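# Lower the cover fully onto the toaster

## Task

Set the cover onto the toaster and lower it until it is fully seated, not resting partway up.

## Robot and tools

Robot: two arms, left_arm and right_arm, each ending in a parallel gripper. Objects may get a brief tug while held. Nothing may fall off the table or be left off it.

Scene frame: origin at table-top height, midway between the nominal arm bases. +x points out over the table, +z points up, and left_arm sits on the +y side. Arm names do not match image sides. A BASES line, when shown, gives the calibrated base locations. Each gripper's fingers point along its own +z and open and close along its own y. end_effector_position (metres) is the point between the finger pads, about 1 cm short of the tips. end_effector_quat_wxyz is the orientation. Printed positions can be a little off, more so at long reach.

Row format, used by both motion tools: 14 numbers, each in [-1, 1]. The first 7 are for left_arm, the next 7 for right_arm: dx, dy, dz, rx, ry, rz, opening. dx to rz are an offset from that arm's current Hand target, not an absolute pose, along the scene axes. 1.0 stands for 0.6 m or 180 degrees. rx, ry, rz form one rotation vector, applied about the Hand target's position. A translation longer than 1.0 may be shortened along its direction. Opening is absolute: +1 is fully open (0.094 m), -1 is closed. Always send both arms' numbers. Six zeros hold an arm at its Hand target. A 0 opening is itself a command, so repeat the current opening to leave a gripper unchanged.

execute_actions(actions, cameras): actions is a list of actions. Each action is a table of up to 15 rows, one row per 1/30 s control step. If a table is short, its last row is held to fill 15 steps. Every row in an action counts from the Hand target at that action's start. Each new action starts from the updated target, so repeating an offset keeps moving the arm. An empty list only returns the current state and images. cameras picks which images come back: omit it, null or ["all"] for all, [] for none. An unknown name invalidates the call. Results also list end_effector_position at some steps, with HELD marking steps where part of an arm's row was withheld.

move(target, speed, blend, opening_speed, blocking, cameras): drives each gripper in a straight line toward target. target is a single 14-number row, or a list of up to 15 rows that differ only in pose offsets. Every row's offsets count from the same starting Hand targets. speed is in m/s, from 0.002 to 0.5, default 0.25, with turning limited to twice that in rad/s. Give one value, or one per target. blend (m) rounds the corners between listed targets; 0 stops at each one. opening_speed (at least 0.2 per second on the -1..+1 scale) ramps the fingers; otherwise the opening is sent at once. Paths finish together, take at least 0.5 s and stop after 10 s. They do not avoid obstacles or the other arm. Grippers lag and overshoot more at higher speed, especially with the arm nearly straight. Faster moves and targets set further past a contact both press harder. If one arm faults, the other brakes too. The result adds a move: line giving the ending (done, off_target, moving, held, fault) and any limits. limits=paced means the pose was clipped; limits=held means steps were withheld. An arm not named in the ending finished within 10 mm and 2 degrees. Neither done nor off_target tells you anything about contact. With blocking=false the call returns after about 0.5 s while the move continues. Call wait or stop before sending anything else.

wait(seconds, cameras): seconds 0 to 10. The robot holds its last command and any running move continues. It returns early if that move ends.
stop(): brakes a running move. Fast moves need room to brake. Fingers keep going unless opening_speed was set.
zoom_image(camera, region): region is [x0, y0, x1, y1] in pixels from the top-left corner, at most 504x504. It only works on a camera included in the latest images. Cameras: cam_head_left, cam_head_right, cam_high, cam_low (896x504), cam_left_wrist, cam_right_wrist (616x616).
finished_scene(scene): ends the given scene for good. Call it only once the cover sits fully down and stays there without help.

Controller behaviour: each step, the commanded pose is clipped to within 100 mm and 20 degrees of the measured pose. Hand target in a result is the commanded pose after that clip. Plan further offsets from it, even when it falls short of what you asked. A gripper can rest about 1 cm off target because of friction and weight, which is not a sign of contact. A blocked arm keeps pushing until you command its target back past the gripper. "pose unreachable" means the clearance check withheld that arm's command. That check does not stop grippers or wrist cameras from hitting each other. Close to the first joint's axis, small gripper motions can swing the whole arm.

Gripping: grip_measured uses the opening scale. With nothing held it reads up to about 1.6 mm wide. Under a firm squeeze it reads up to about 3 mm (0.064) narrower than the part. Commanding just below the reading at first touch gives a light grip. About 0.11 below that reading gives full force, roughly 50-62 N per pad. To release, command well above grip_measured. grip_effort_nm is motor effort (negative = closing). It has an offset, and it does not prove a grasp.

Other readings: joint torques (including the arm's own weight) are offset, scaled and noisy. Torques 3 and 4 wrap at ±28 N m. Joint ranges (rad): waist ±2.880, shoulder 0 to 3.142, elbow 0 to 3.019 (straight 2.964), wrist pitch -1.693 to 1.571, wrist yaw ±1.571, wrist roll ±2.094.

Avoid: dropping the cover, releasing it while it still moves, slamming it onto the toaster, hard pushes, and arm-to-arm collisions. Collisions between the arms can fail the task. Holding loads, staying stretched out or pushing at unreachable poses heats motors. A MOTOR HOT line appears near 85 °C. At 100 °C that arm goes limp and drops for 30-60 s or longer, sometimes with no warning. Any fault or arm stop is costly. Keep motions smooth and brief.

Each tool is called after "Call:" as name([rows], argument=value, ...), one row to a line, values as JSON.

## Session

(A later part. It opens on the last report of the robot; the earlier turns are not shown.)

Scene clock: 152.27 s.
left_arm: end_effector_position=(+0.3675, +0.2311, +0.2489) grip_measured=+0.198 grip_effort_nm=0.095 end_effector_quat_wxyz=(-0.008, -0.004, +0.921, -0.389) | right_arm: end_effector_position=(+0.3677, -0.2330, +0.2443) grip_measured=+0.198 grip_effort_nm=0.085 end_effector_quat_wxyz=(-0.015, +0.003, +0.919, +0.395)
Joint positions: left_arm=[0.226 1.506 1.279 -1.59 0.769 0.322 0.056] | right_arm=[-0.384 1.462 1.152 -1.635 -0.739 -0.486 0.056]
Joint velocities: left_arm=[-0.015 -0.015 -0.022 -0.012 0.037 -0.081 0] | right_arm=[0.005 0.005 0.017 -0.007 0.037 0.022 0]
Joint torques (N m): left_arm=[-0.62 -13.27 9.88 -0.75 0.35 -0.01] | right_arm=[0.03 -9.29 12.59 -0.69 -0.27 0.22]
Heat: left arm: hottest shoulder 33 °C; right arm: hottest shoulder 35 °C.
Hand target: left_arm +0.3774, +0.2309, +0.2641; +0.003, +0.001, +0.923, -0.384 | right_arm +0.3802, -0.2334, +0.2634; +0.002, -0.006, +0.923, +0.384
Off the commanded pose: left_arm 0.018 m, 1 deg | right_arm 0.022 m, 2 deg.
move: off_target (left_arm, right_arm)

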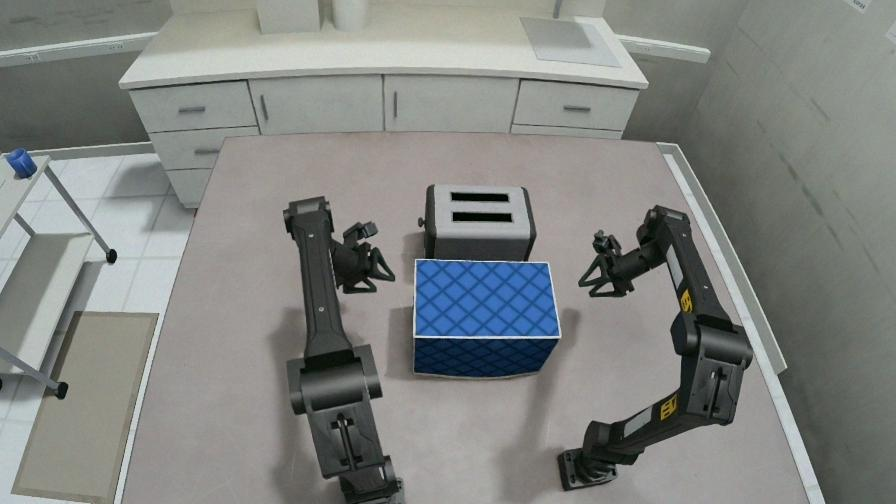

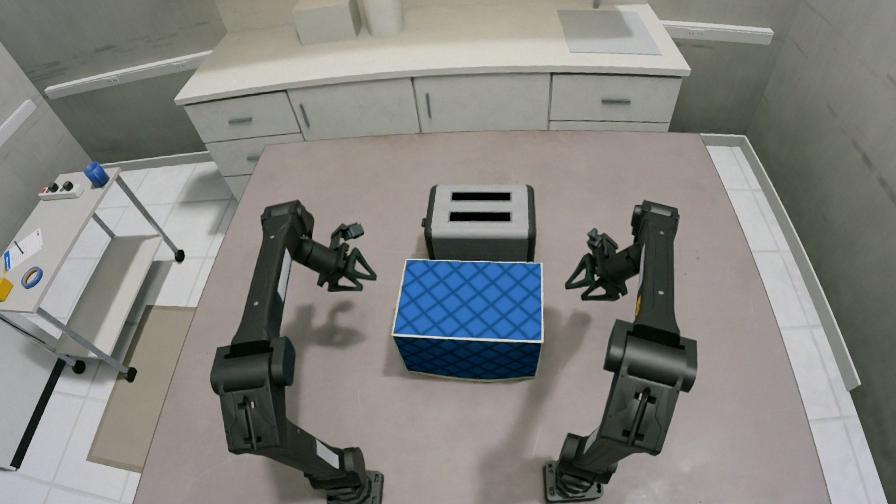

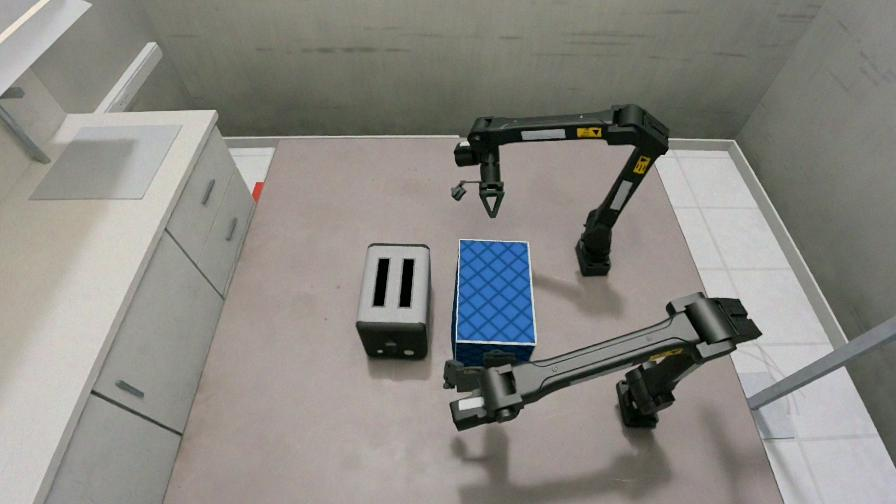

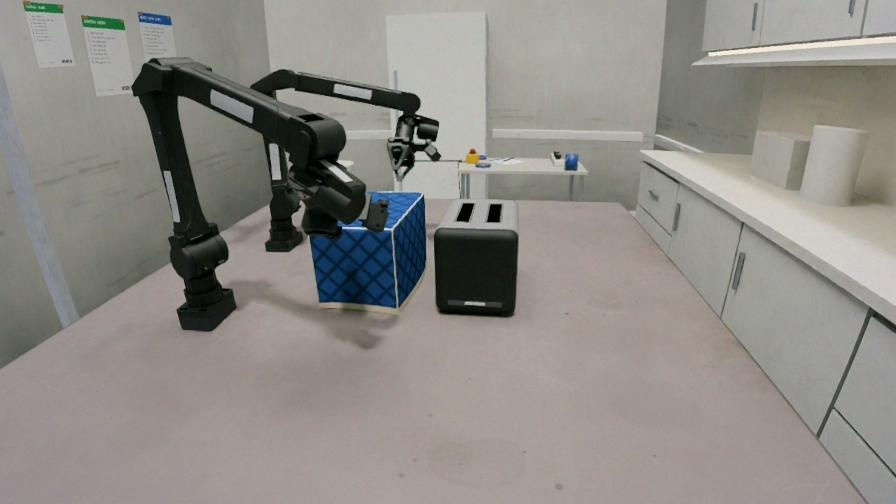

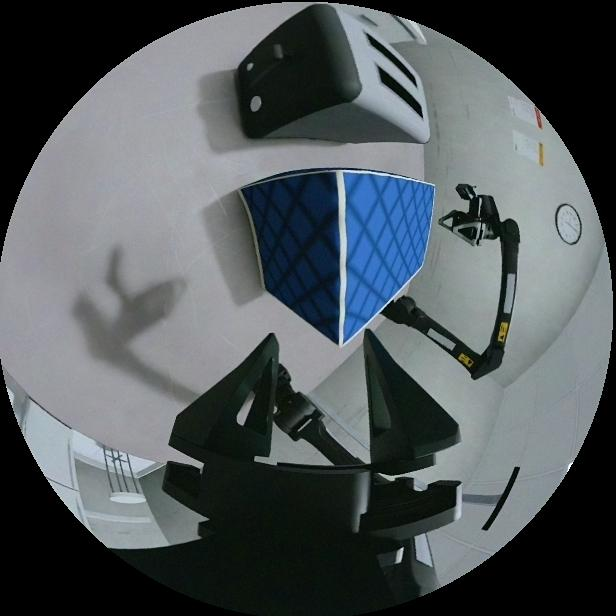

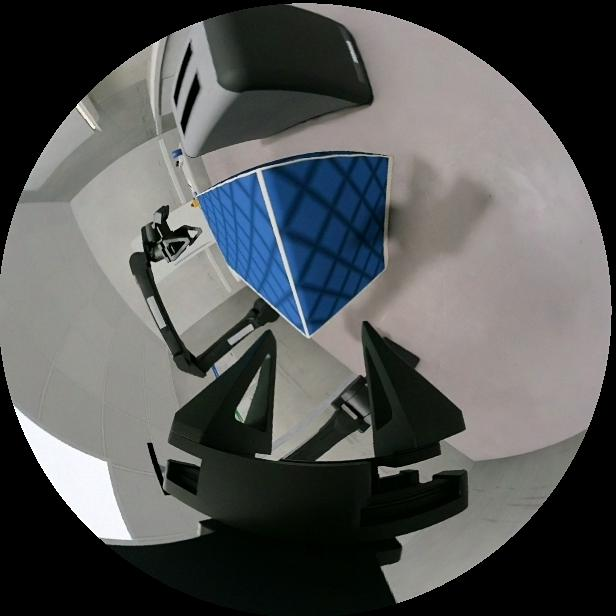

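Call:
move(target=[-0.025,-0.068,-0.04,0,0,0,1,-0.025,0.07,-0.034,0,0,0,1], speed=0.1, cameras=["cam_head_right","cam_high","cam_low","cam_left_wrist","cam_right_wrist"])

Scene clock: 162.80 s.
left_arm: end_effector_position=(+0.3613, +0.1966, +0.2297) grip_measured=+0.998 grip_effort_nm=0.095 end_effector_quat_wxyz=(-0.011, -0.007, +0.923, -0.385) | right_arm: end_effector_position=(+0.3691, -0.1968, +0.2404) grip_measured=+0.998 grip_effort_nm=0.095 end_effector_quat_wxyz=(-0.001, -0.005, +0.923, +0.386)
Joint positions: left_arm=[0.144 1.471 1.195 -1.463 0.778 0.203 0.094] | right_arm=[-0.288 1.405 1.097 -1.516 -0.759 -0.363 0.094]
Joint velocities: left_arm=[-0.005 -0.005 -0.002 0.017 0.007 -0.007 -0.001] | right_arm=[-0.015 -0.015 -0.012 0.012 0.139 0.037 0.001]
Joint torques (N m): left_arm=[-1.14 -14.62 6.95 0.18 0.59 0.02] | right_arm=[0.03 -9.52 7.15 -0.01 -0.63 0.21]
Heat: left arm: hottest shoulder 33 °C; right arm: hottest shoulder 35 °C.
Hand target: left_arm +0.3616, +0.1907, +0.2393; +0.002, +0.001, +0.923, -0.384 | right_arm +0.3649, -0.1911, +0.2440; +0.002, -0.005, +0.923, +0.385
Off the commanded pose: left_arm 0.012 m, 2 deg | right_arm 0.007 m, 0 deg.
move: off_target (left_arm)
Images, in order (width x height): cam_head_right 896x504, cam_high 896x504, cam_low 896x504, cam_left_wrist 616x616, cam_right_wrist 616x616.

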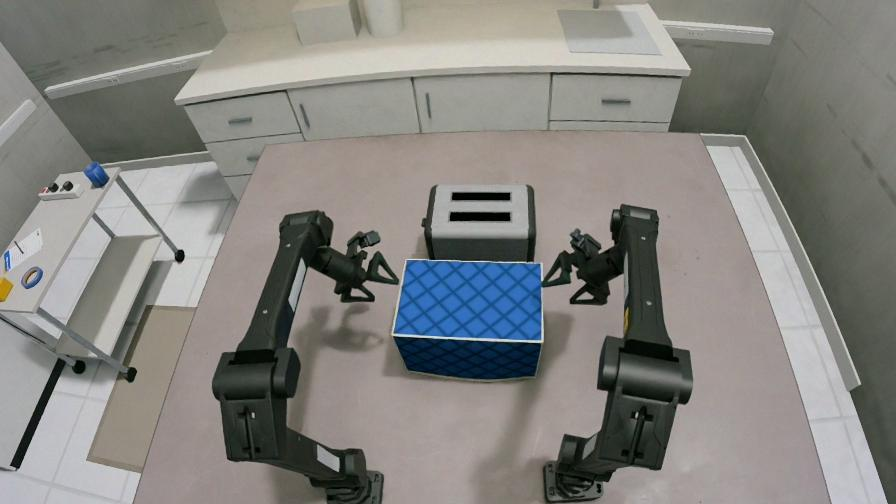

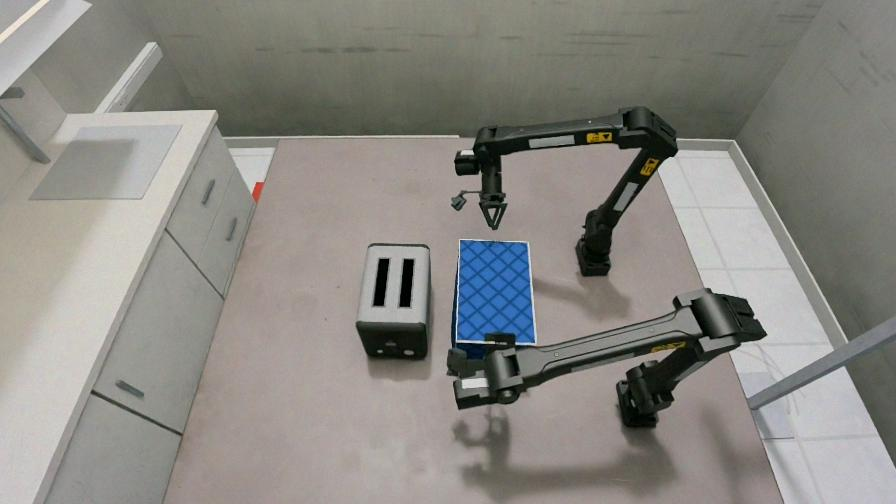

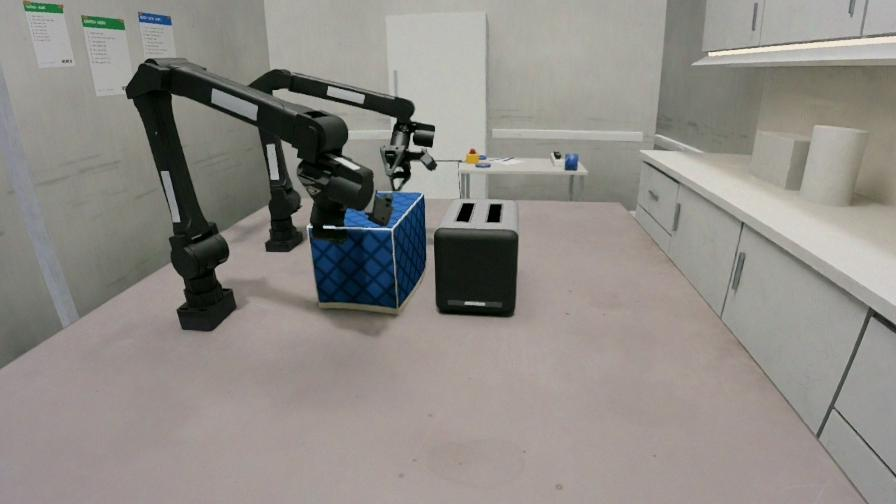

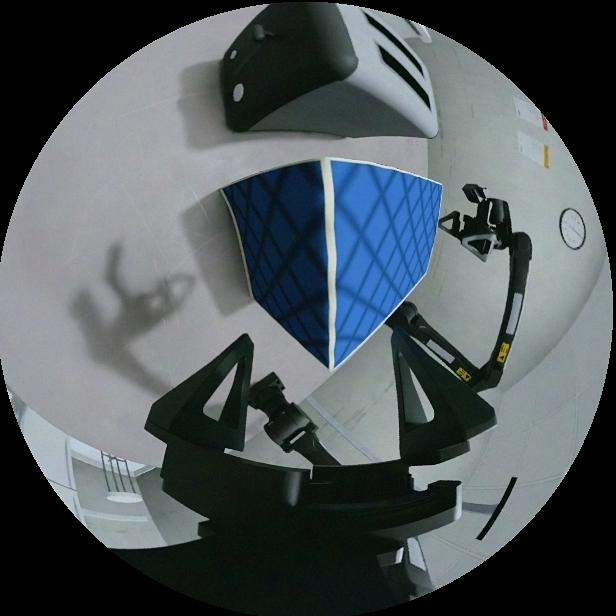

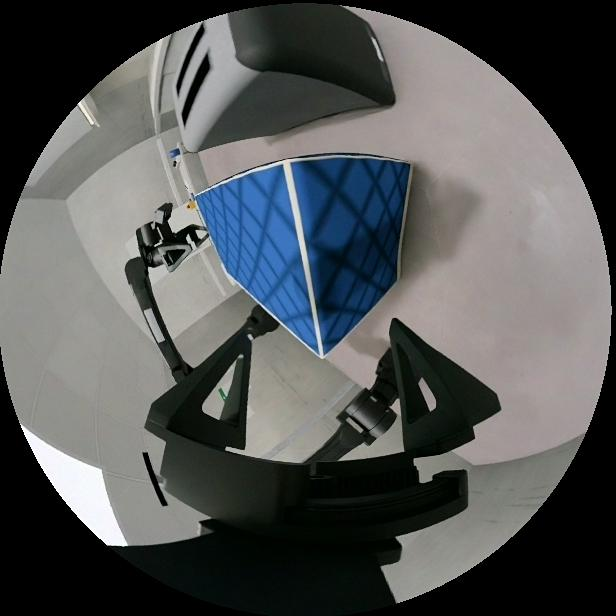

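Call:
move(target=[0,-0.057,-0.057,0,0,0,1,-0.01,0.055,-0.06,0,0,0,1], speed=0.06, cameras=["cam_head_right","cam_high","cam_low","cam_left_wrist","cam_right_wrist"])

Scene clock: 169.23 s.
left_arm: end_effector_position=(+0.3600, +0.1635, +0.1965) grip_measured=+0.998 grip_effort_nm=0.095 end_effector_quat_wxyz=(-0.010, -0.007, +0.923, -0.384) | right_arm: end_effector_position=(+0.3629, -0.1632, +0.2052) grip_measured=+0.998 grip_effort_nm=0.100 end_effector_quat_wxyz=(+0.000, -0.004, +0.923, +0.386)
Joint positions: left_arm=[0.062 1.469 1.105 -1.291 0.785 0.087 0.094] | right_arm=[-0.202 1.387 0.984 -1.337 -0.778 -0.244 0.094]
Joint velocities: left_arm=[0.005 -0.005 0.002 0.002 0.022 -0.037 0.001] | right_arm=[-0.015 -0.015 -0.002 0.007 -0.081 -0.066 0.001]
Joint torques (N m): left_arm=[-1.03 -14.27 6.79 0.24 0.58 0.06] | right_arm=[0.03 -8.94 7.01 0.1 -0.66 0.22]
Heat: left arm: hottest elbow 33 °C; right arm: hottest shoulder 34 °C.
Hand target: left_arm +0.3609, +0.1572, +0.2047; +0.001, +0.002, +0.923, -0.384 | right_arm +0.3586, -0.1575, +0.2086; +0.003, -0.006, +0.922, +0.386
Off the commanded pose: left_arm 0.011 m, 2 deg | right_arm 0.007 m, 0 deg.
move: off_target (left_arm)
Images, in order (width x height): cam_head_right 896x504, cam_high 896x504, cam_low 896x504, cam_left_wrist 616x616, cam_right_wrist 616x616.

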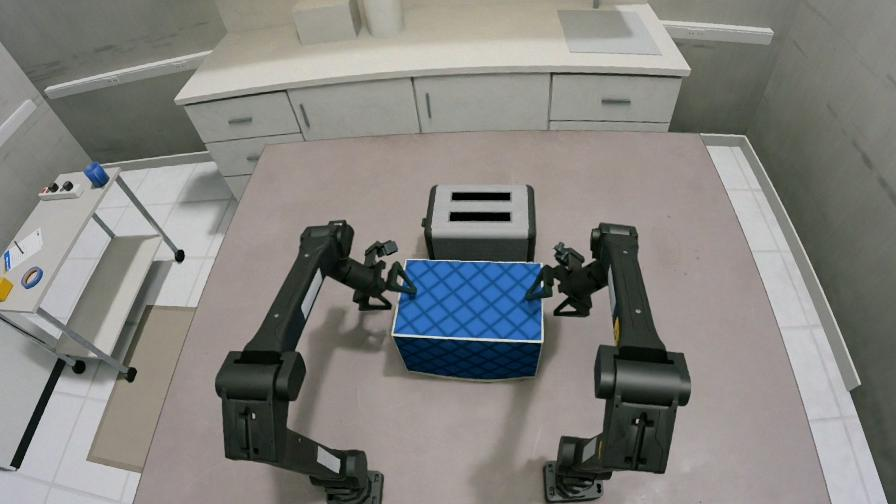

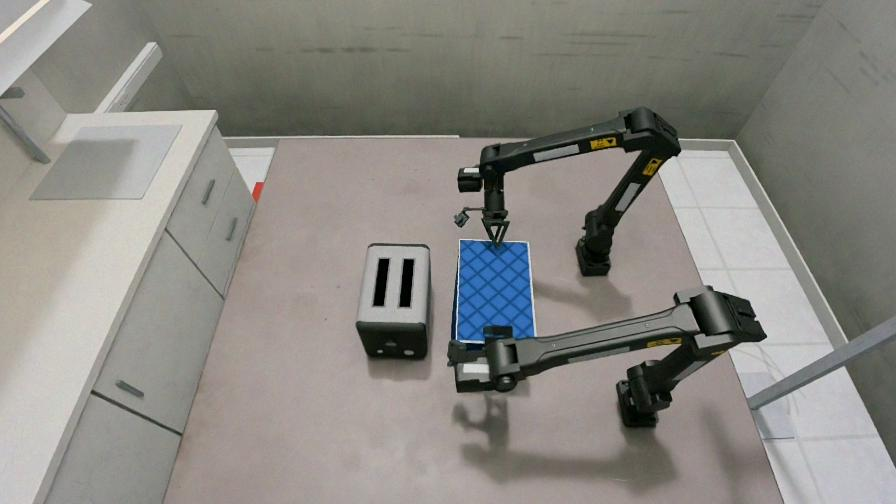

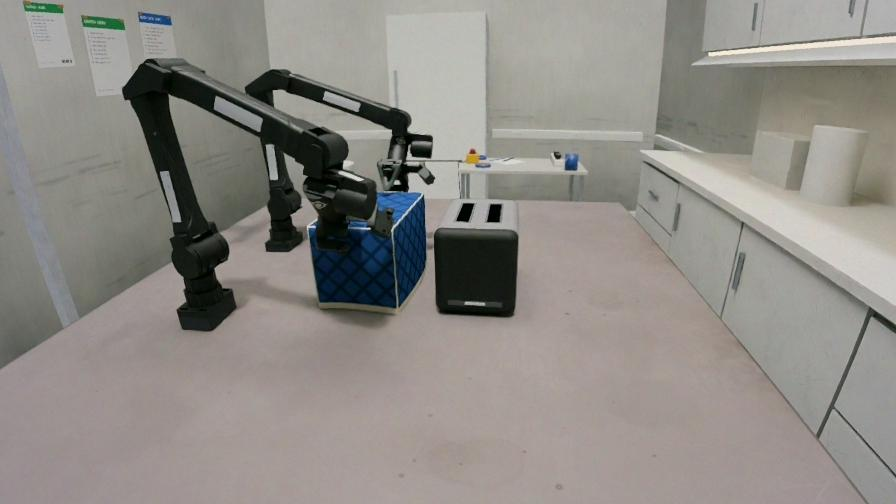

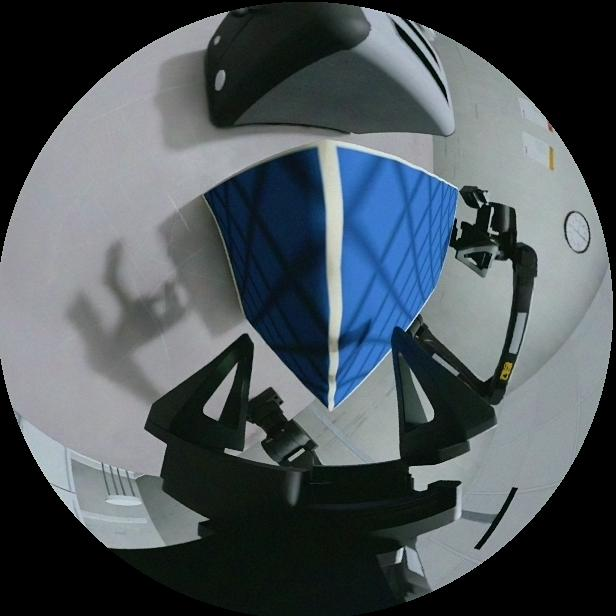

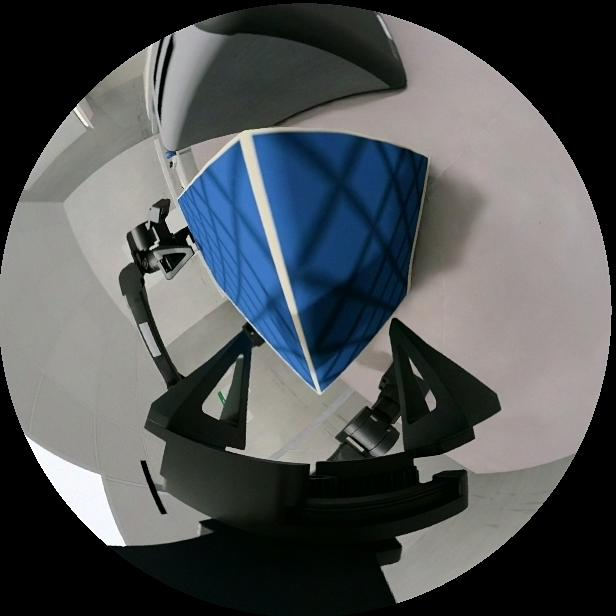

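Call:
move(target=[0,-0.018,-0.012,0,0,0,1,0,0.018,-0.018,0,0,0,1], speed=0.05, cameras=[])

Call:
move(target=[0,0,0,0,0,0,-1,0,0,0,0,0,0,-1], opening_speed=0.7, cameras=["cam_head_right","cam_high","cam_low","cam_left_wrist","cam_right_wrist"])

Scene clock: 174.53 s.
left_arm: end_effector_position=(+0.3598, +0.1530, +0.1893) grip_measured=+0.998 grip_effort_nm=0.105 end_effector_quat_wxyz=(-0.009, -0.007, +0.924, -0.383) | right_arm: end_effector_position=(+0.3628, -0.1524, +0.1951) grip_measured=+0.998 grip_effort_nm=0.090 end_effector_quat_wxyz=(+0.001, -0.004, +0.923, +0.386)
Joint positions: left_arm=[0.036 1.469 1.085 -1.245 0.786 0.05 0.094] | right_arm=[-0.172 1.387 0.956 -1.278 -0.783 -0.201 0.094]
Joint velocities: left_arm=[-0.015 -0.015 -0.002 0.002 0.022 0.037 -0.001] | right_arm=[-0.005 -0.005 -0.022 -0.002 0.051 0.007 0]
Joint torques (N m): left_arm=[-1.26 -13.68 6.82 0.32 0.61 0.02] | right_arm=[0.21 -9 6.89 0.21 -0.66 0.24]
Heat: left arm: hottest elbow 33 °C; right arm: hottest shoulder 34 °C.
Hand target: left_arm +0.3609, +0.1466, +0.1974; +0.001, +0.002, +0.923, -0.384 | right_arm +0.3585, -0.1467, +0.1981; +0.003, -0.005, +0.922, +0.387
Off the commanded pose: left_arm 0.011 m, 2 deg | right_arm 0.008 m, 0 deg.
move: off_target (left_arm)
No camera images: "cameras" was empty.

Scene clock: 177.70 s.
left_arm: end_effector_position=(+0.3588, +0.1482, +0.1916) grip_measured=-0.907 grip_effort_nm=-0.969 end_effector_quat_wxyz=(-0.010, -0.003, +0.922, -0.388) | right_arm: end_effector_position=(+0.3623, -0.1488, +0.1977) grip_measured=-0.942 grip_effort_nm=-0.979 end_effector_quat_wxyz=(+0.002, -0.006, +0.921, +0.390)
Joint positions: left_arm=[0.026 1.466 1.085 -1.245 0.795 0.049 0.004] | right_arm=[-0.165 1.382 0.956 -1.278 -0.792 -0.198 0.003]
Joint velocities: left_arm=[-0.005 -0.024 0.007 -0.007 0.007 -0.007 0] | right_arm=[0.005 -0.015 -0.007 -0.012 -0.051 -0.037 -0.002]
Joint torques (N m): left_arm=[-0.5 -13.68 6.93 0.31 0.27 0.06] | right_arm=[-0.5 -8.23 6.99 0.23 -0.29 0.19]
Heat: left arm: hottest elbow 33 °C; right arm: hottest shoulder 34 °C.
Hand target: left_arm +0.3609, +0.1467, +0.1972; +0.001, +0.002, +0.923, -0.384 | right_arm +0.3585, -0.1466, +0.1980; +0.003, -0.006, +0.922, +0.387
Off the commanded pose: left_arm 0.006 m, 1 deg | right_arm 0.004 m, 0 deg.
move: done
Images, in order (width x height): cam_head_right 896x504, cam_high 896x504, cam_low 896x504, cam_left_wrist 616x616, cam_right_wrist 616x616.

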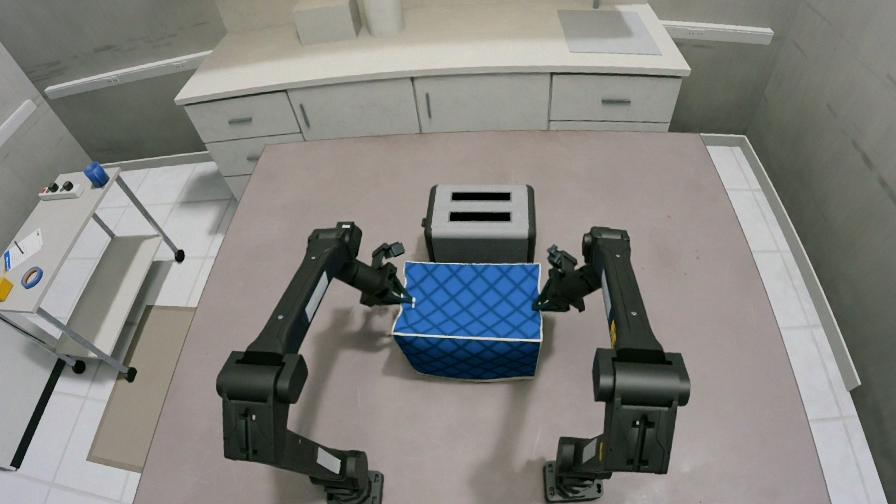

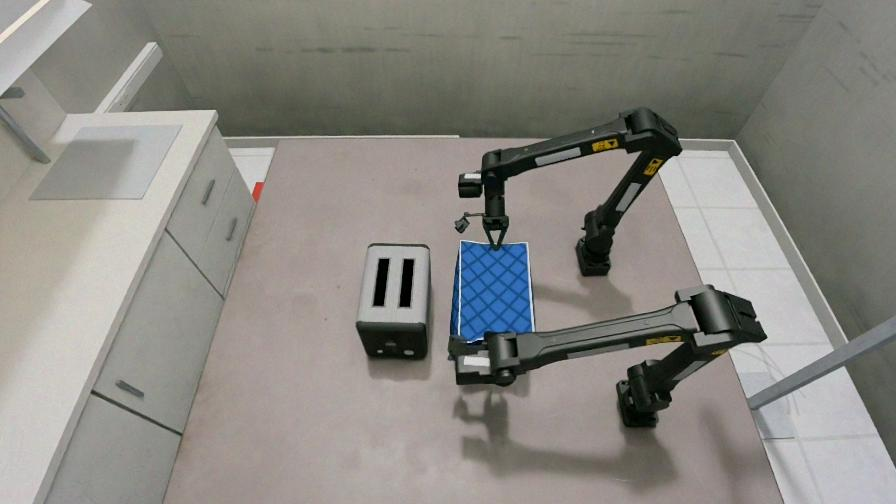

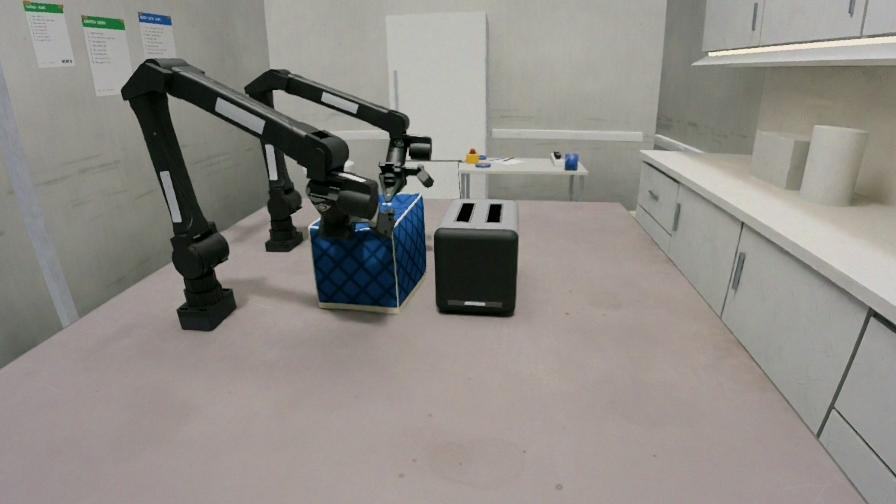

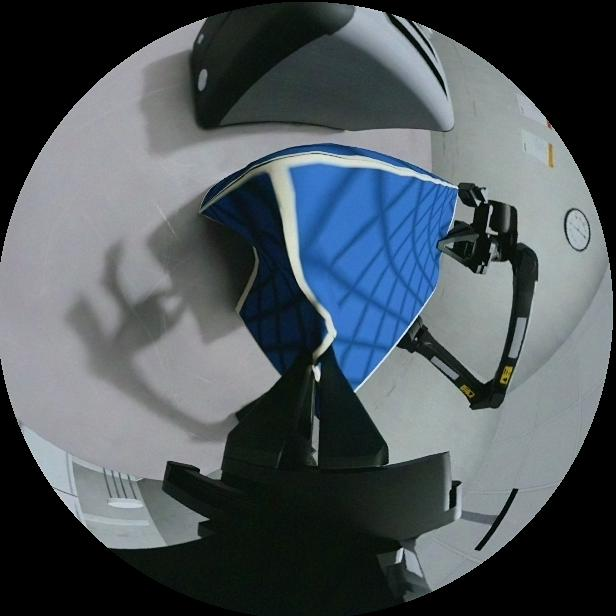

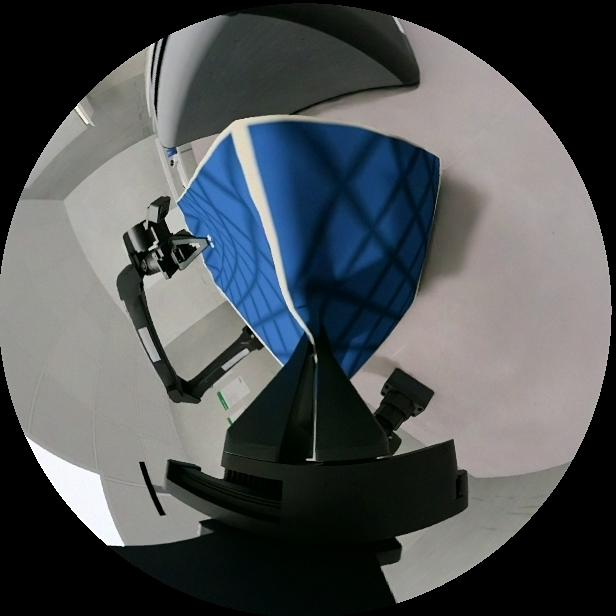

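Call:
move(target=[0,0.02,0.1,0,0,0,-1,0,-0.02,0.1,0,0,0,-1], speed=0.05, cameras=["cam_low","cam_high"])

Call:
move(target=[0,0.01,0.31,0,0,0,-1,0,-0.01,0.31,0,0,0,-1], speed=0.1)

Scene clock: 197.00 s.
left_arm: end_effector_position=(+0.3477, +0.1480, +0.2329) grip_measured=-0.909 grip_effort_nm=-1.028 end_effector_quat_wxyz=(-0.032, -0.006, +0.921, -0.388) | right_arm: end_effector_position=(+0.3436, -0.1475, +0.2344) grip_measured=-0.945 grip_effort_nm=-1.038 end_effector_quat_wxyz=(-0.035, +0.006, +0.918, +0.394)
Joint positions: left_arm=[0.026 1.43 1.159 -1.41 0.794 0.065 0.004] | right_arm=[-0.168 1.34 1.011 -1.461 -0.791 -0.21 0.003]
Joint velocities: left_arm=[-0.005 -0.005 0.017 0.027 0.051 -0.066 0] | right_arm=[-0.005 -0.005 -0.017 -0.007 0.051 -0.037 0.001]
Joint torques (N m): left_arm=[1.49 -13.92 10.29 -0.39 0.15 0.21] | right_arm=[-2.9 -8.41 13.03 -0.49 -0.09 -0.16]
Heat: left arm: hottest elbow 33 °C; right arm: hottest shoulder 33 °C.
Hand target: left_arm +0.3609, +0.1577, +0.2572; +0.001, +0.002, +0.923, -0.384 | right_arm +0.3592, -0.1589, +0.2580; +0.003, -0.006, +0.922, +0.386
Off the commanded pose: left_arm 0.030 m, 4 deg | right_arm 0.030 m, 5 deg.
move: off_target (left_arm, right_arm)
Images, in order (width x height): cam_high 896x504, cam_low 896x504.

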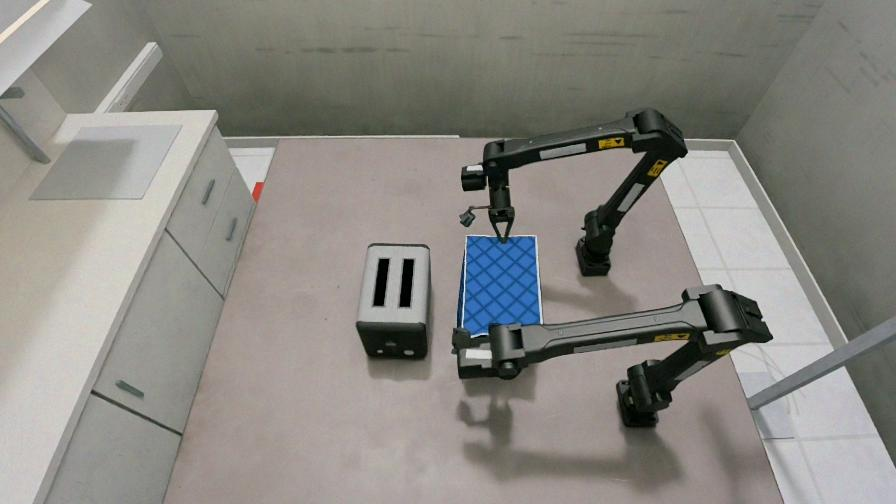

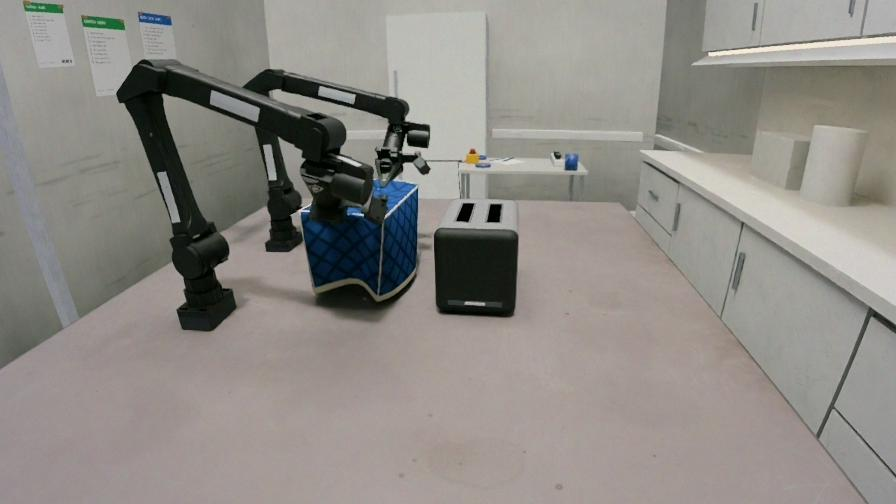

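Scene clock: 199.63 s.
left_arm: end_effector_position=(+0.3572, +0.1469, +0.4184) grip_measured=-0.909 grip_effort_nm=-1.023 end_effector_quat_wxyz=(+0.045, -0.018, +0.919, -0.392) | right_arm: end_effector_position=(+0.3550, -0.1511, +0.4171) grip_measured=-0.945 grip_effort_nm=-1.038 end_effector_quat_wxyz=(+0.075, +0.024, +0.920, +0.383)
Joint positions: left_arm=[0.026 1.332 1.55 -1.68 0.805 -0.055 0.004] | right_arm=[-0.177 1.178 1.364 -1.674 -0.798 -0.053 0.003]
Joint velocities: left_arm=[-0.015 0.015 -0.002 -0.012 0.007 -0.051 0] | right_arm=[-0.015 -0.005 -0.007 0.002 0.022 -0.051 -0.001]
Joint torques (N m): left_arm=[2.49 -12.28 10.63 -0.12 0.18 0.02] | right_arm=[-3.72 -6.71 14.5 0.21 -0.25 0.31]
Heat: left arm: hottest elbow 34 °C; right arm: hottest shoulder 33 °C.
Hand target: left_arm +0.3600, +0.1611, +0.4432; +0.001, +0.003, +0.923, -0.385 | right_arm +0.3613, -0.1657, +0.4449; +0.003, -0.005, +0.922, +0.386
Off the commanded pose: left_arm 0.030 m, 6 deg | right_arm 0.030 m, 9 deg.
joint sent to its limit (left arm) — joint 4 (wrist pitch), lower limit. The joint targets are off in position and orientation.
joint sent to its limit (right arm) — joint 4 (wrist pitch), lower limit. The joint targets are off in orientation, not in position.
move: off_target (left_arm, right_arm)

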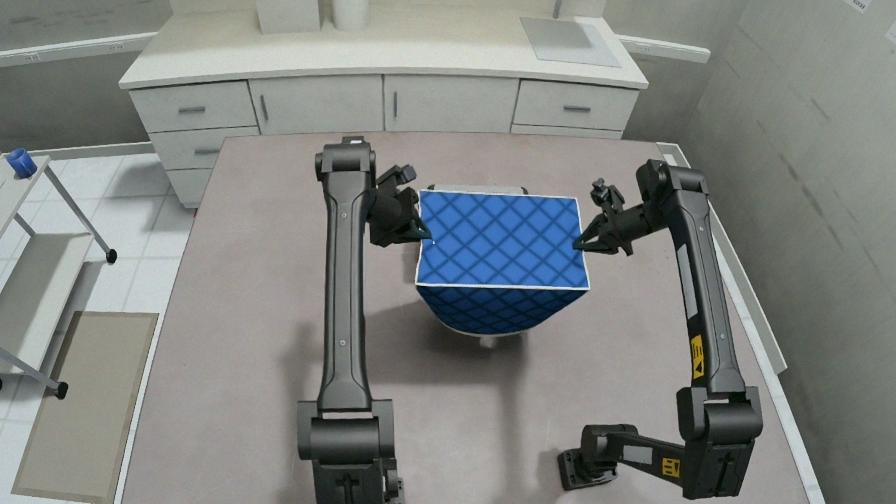

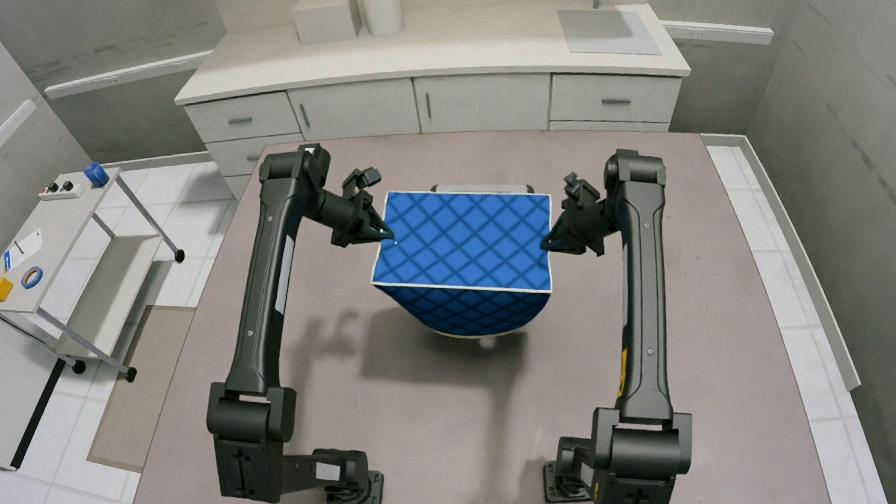

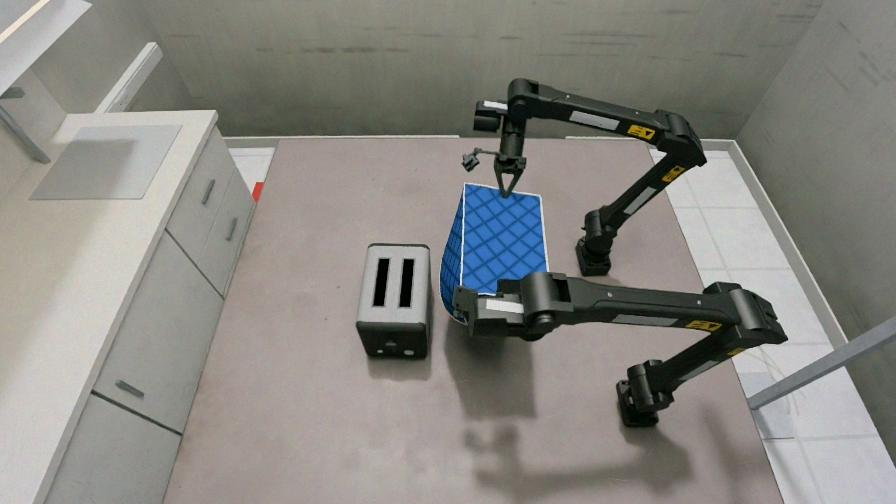

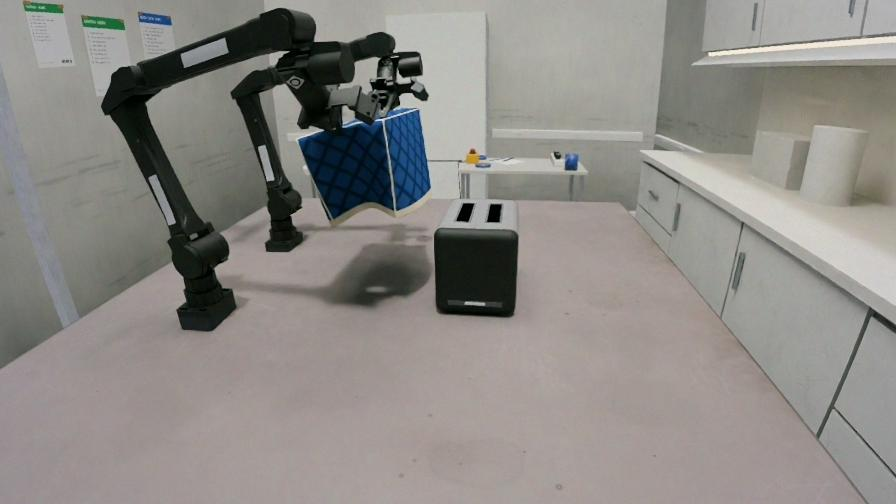

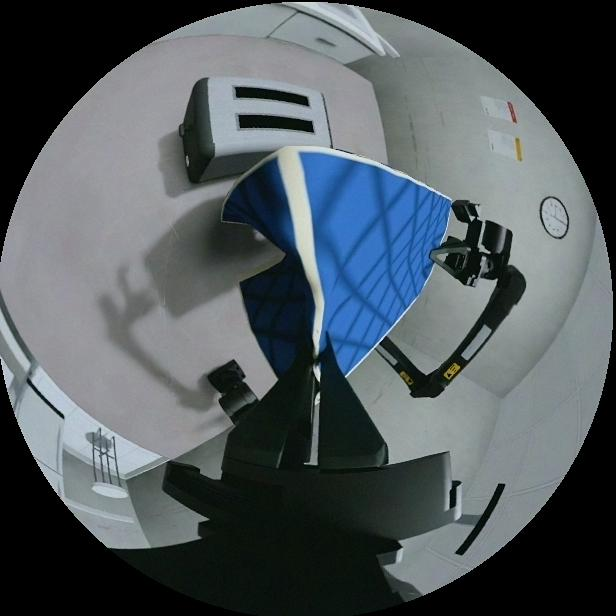

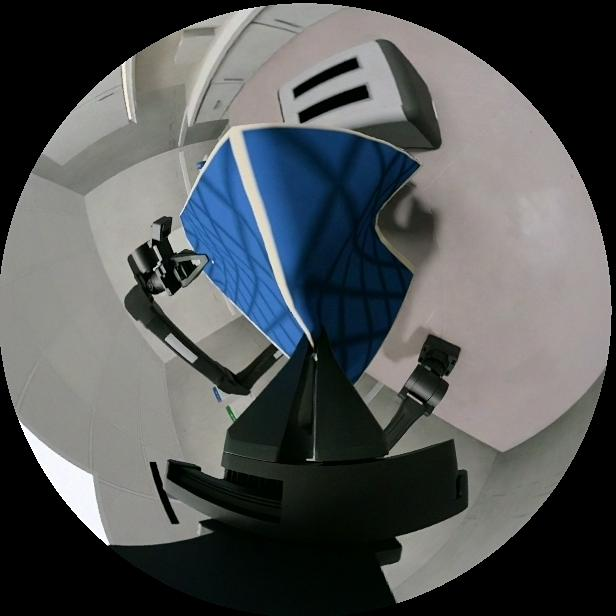

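Call:
move(target=[0.37,0.0,0.01,0,0,0,-1,0.37,0.0,0.01,0,0,0,-1], speed=0.12)

Scene clock: 213.67 s.
left_arm: end_effector_position=(+0.5750, +0.1497, +0.4411) grip_measured=-0.909 grip_effort_nm=-1.028 end_effector_quat_wxyz=(+0.096, -0.033, +0.907, -0.409) | right_arm: end_effector_position=(+0.5691, -0.1545, +0.4385) grip_measured=-0.945 grip_effort_nm=-1.028 end_effector_quat_wxyz=(+0.088, +0.024, +0.913, +0.398)
Joint positions: left_arm=[0.026 1.889 2.267 -1.68 0.836 -0.161 0.004] | right_arm=[-0.135 1.734 1.999 -1.676 -0.829 0.024 0.003]
Joint velocities: left_arm=[0.015 0.005 -0.012 0.027 0.037 -0.066 -0.001] | right_arm=[0.005 -0.005 0.007 0.007 0.037 0.022 -0.002]
Joint torques (N m): left_arm=[0.97 -18.9 10.55 -0.02 0.18 -0.02] | right_arm=[-2.14 -11.22 14.43 0.34 -0.22 0.3]
Heat: left arm: hottest elbow 34 °C; right arm: hottest shoulder 33 °C.
Hand target: left_arm +0.5823, +0.1602, +0.4520; +0.000, +0.004, +0.923, -0.385 | right_arm +0.5833, -0.1652, +0.4479; +0.003, -0.005, +0.922, +0.387
Off the commanded pose: left_arm 0.016 m, 12 deg | right_arm 0.022 m, 10 deg.
joint sent to its limit (left arm) — joint 4 (wrist pitch), lower limit. The joint targets are off in orientation, not in position.
joint sent to its limit (right arm) — joint 4 (wrist pitch), lower limit. The joint targets are off in position and orientation.
move: off_target (left_arm, right_arm)

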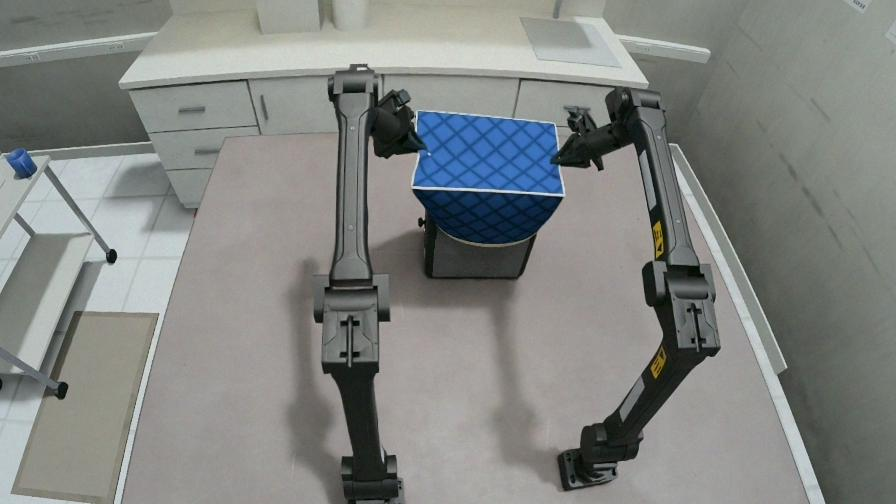

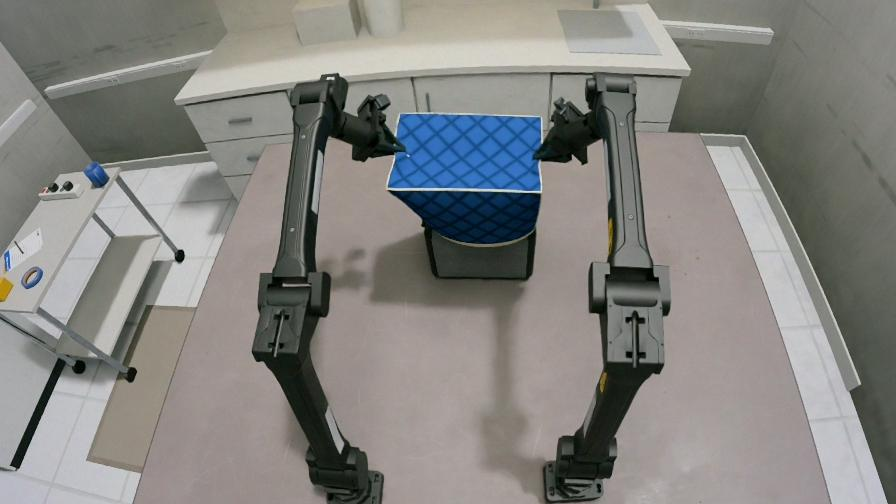

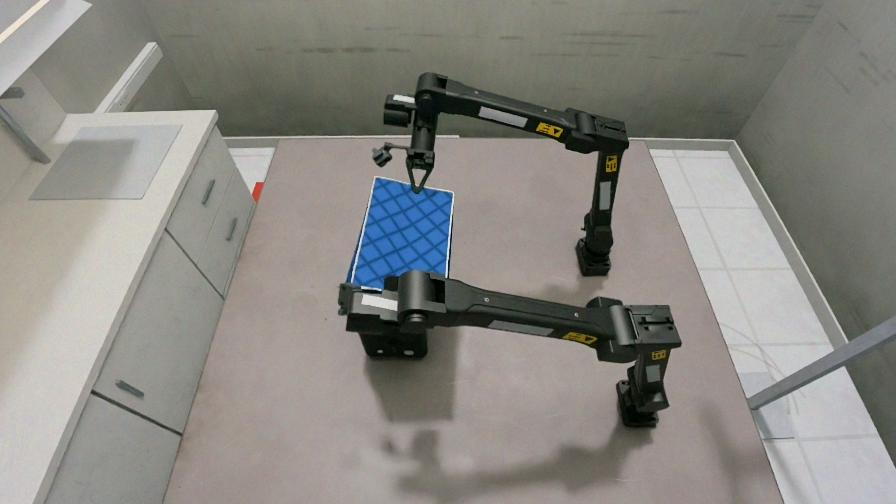

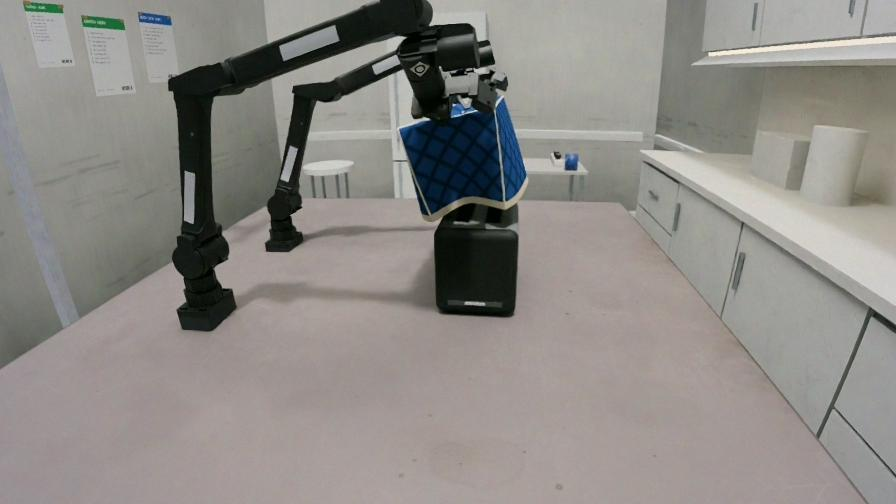

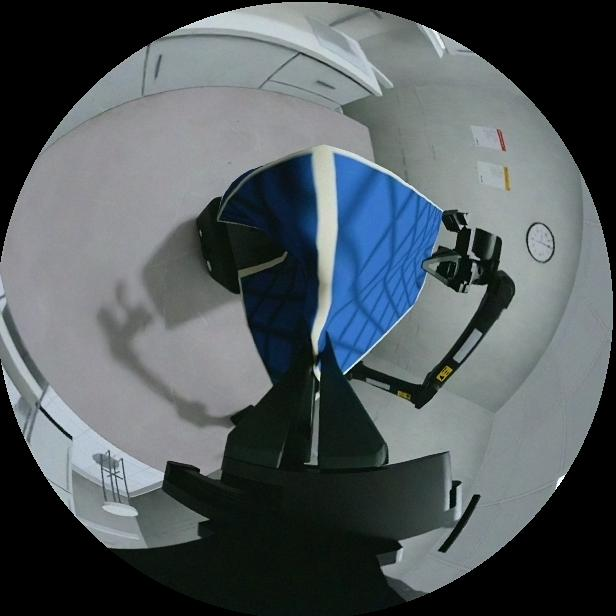

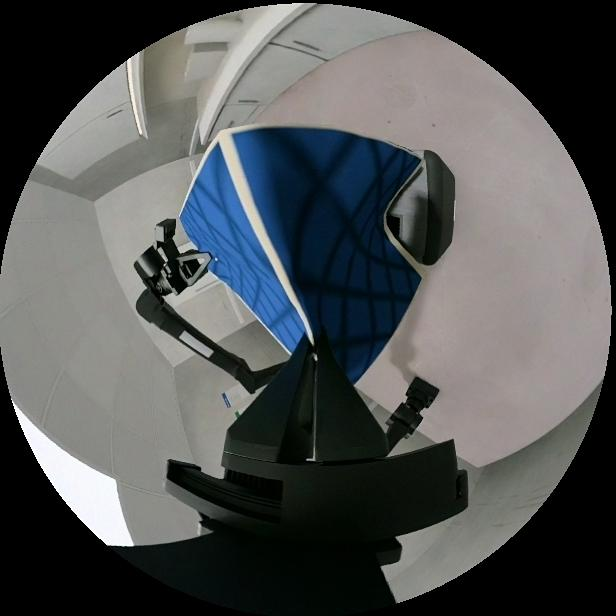

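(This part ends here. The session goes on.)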